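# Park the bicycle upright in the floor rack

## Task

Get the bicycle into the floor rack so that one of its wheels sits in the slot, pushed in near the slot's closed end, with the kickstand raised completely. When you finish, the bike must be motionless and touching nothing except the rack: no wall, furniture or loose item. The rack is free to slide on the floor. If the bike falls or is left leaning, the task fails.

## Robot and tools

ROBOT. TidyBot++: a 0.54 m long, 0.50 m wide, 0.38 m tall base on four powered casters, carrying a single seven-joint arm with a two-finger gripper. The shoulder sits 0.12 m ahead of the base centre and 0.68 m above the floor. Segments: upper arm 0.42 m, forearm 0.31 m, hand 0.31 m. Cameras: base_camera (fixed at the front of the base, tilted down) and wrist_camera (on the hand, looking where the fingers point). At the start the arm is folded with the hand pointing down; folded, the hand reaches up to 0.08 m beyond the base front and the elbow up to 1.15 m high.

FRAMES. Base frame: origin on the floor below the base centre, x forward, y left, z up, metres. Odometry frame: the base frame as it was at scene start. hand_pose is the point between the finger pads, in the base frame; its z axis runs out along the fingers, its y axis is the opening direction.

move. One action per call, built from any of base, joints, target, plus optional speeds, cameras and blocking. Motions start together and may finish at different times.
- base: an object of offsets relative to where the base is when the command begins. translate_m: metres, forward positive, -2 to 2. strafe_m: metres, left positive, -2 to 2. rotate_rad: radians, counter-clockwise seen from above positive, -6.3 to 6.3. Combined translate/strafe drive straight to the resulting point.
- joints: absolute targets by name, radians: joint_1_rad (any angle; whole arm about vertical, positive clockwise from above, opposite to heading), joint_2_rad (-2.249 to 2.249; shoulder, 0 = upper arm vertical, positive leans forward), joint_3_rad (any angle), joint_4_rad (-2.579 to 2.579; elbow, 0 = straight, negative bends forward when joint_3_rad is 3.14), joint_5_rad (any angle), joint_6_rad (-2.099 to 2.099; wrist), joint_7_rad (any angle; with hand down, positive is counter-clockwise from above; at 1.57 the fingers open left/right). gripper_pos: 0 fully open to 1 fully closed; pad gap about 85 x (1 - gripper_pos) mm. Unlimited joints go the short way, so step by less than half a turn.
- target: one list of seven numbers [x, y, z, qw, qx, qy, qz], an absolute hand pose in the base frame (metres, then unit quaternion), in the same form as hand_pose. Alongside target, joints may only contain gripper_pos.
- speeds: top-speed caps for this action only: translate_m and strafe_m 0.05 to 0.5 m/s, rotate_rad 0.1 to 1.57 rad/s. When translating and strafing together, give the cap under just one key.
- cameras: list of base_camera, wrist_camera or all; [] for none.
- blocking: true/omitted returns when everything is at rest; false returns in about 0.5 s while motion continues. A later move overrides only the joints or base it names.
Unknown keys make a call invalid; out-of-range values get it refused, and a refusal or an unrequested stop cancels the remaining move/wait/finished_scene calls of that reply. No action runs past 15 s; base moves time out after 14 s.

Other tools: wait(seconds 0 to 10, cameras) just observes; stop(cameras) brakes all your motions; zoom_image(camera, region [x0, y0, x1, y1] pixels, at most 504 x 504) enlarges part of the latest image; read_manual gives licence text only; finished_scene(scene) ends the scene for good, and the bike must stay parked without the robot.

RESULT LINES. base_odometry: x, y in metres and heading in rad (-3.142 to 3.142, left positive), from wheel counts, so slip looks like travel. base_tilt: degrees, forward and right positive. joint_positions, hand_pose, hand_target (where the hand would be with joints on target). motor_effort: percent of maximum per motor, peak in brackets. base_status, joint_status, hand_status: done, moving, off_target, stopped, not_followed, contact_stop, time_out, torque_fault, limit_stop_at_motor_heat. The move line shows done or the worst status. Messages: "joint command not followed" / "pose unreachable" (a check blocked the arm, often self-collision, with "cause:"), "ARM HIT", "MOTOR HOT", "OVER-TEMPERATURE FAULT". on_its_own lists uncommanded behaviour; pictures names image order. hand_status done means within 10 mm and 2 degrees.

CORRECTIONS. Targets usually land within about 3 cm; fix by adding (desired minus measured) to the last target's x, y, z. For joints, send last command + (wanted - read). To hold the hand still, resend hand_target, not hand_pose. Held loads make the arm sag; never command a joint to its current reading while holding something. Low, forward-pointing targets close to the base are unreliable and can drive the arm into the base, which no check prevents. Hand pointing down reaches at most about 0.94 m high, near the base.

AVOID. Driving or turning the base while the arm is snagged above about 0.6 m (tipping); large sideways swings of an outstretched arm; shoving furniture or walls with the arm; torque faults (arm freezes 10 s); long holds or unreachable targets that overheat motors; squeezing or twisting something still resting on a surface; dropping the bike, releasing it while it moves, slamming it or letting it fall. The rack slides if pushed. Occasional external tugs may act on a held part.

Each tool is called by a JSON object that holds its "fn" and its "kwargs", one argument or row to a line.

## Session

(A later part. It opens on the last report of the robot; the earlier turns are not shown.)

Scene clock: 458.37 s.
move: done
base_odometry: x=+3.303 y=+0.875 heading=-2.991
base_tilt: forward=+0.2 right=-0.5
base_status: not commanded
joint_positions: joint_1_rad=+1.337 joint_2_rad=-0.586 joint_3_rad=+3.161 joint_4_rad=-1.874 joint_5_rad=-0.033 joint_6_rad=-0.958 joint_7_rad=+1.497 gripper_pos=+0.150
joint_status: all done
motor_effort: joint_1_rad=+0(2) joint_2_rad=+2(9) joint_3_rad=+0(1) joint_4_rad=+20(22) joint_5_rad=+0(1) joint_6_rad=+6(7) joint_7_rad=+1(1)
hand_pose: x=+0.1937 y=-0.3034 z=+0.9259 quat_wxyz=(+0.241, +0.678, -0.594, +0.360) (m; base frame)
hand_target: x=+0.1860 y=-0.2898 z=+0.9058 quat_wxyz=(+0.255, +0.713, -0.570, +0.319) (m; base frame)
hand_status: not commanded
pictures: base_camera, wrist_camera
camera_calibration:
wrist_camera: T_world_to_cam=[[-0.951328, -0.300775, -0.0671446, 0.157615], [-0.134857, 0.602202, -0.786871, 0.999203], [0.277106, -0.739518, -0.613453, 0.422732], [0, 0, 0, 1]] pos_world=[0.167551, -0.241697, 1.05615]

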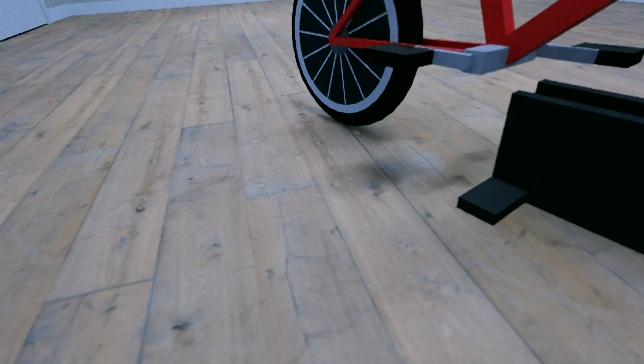

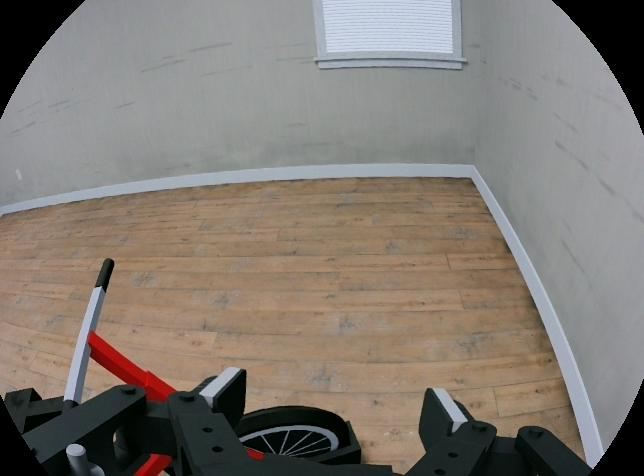

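{"fn": "move", "kwargs": {
  "joints": {"joint_6_rad": -1.7}
}}

{"fn": "zoom_image", "kwargs": {
  "camera": "wrist_camera",
  "region": [150, 150, 450, 450]
}}

Scene clock: 460.30 s.
move: done
base_odometry: x=+3.303 y=+0.875 heading=-2.991
base_tilt: forward=+0.2 right=-0.5
base_status: not commanded
joint_positions: joint_1_rad=+1.337 joint_2_rad=-0.590 joint_3_rad=+3.161 joint_4_rad=-1.881 joint_5_rad=-0.033 joint_6_rad=-1.645 joint_7_rad=+1.497 gripper_pos=+0.150
joint_status: all done
motor_effort: joint_1_rad=+0(1) joint_2_rad=+5(5) joint_3_rad=+1(1) joint_4_rad=+18(22) joint_5_rad=+1(1) joint_6_rad=+2(6) joint_7_rad=+1(1)
hand_pose: x=+0.1576 y=-0.1264 z=+0.8140 quat_wxyz=(+0.044, +0.754, -0.649, +0.095) (m; base frame)
hand_target: x=+0.1445 y=-0.1062 z=+0.8050 quat_wxyz=(+0.044, +0.779, -0.623, +0.055) (m; base frame)
hand_status: not commanded
pictures: base_camera, wrist_camera
camera_calibration:
wrist_camera: T_world_to_cam=[[-0.957101, -0.267465, -0.111446, 0.210133], [-0.239568, 0.946804, -0.21487, 0.394168], [0.162988, -0.178953, -0.970263, 0.874263], [0, 0, 0, 1]] pos_world=[0.153054, -0.160544, 0.956378]

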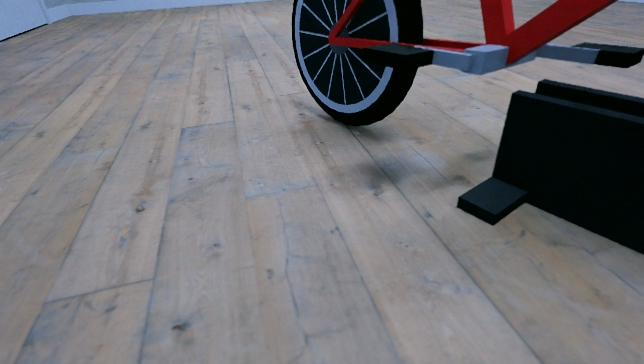

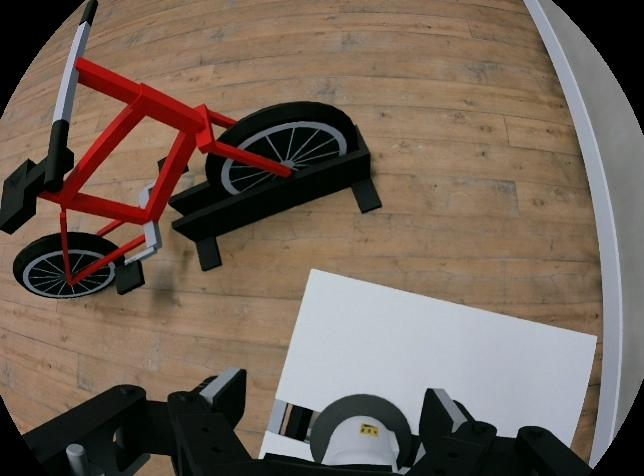

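Scaled by 1.680.

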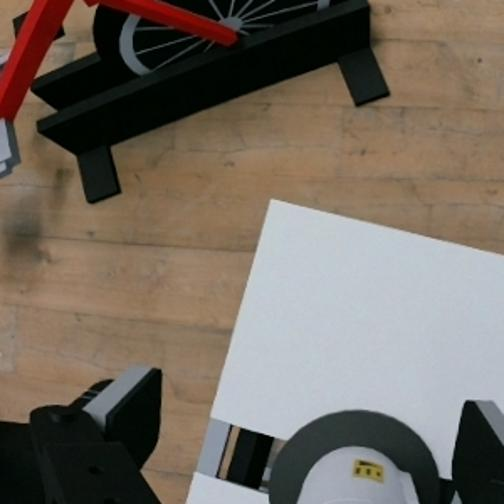

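{"fn": "zoom_image", "kwargs": {
  "camera": "wrist_camera",
  "region": [180, 80, 400, 290]
}}

{"fn": "zoom_image", "kwargs": {
  "camera": "wrist_camera",
  "region": [0, 160, 200, 310]
}}

Scaled by 2.291.

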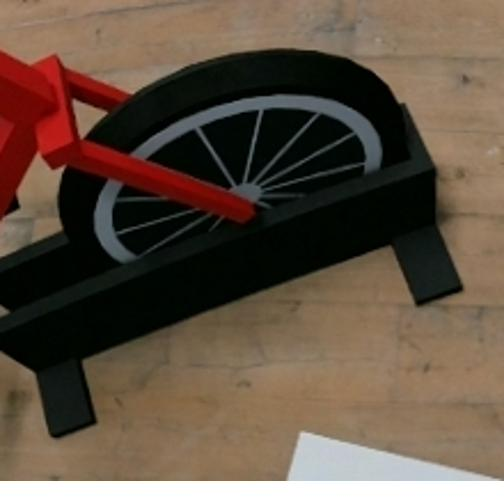

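Scaled by 2.520.

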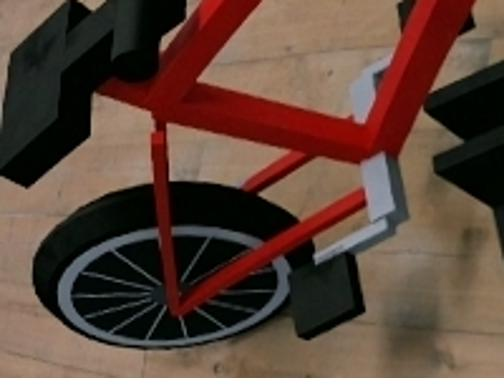

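{"fn": "zoom_image", "kwargs": {
  "camera": "base_camera",
  "region": [280, 0, 644, 260]
}}

Scaled by 1.385.

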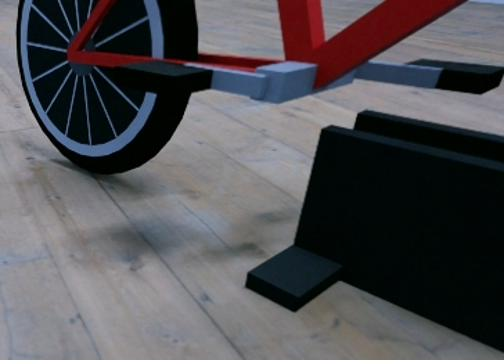

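{"fn": "finished_scene", "kwargs": {
  "scene": 2
}}

The scene is finished: the task was done.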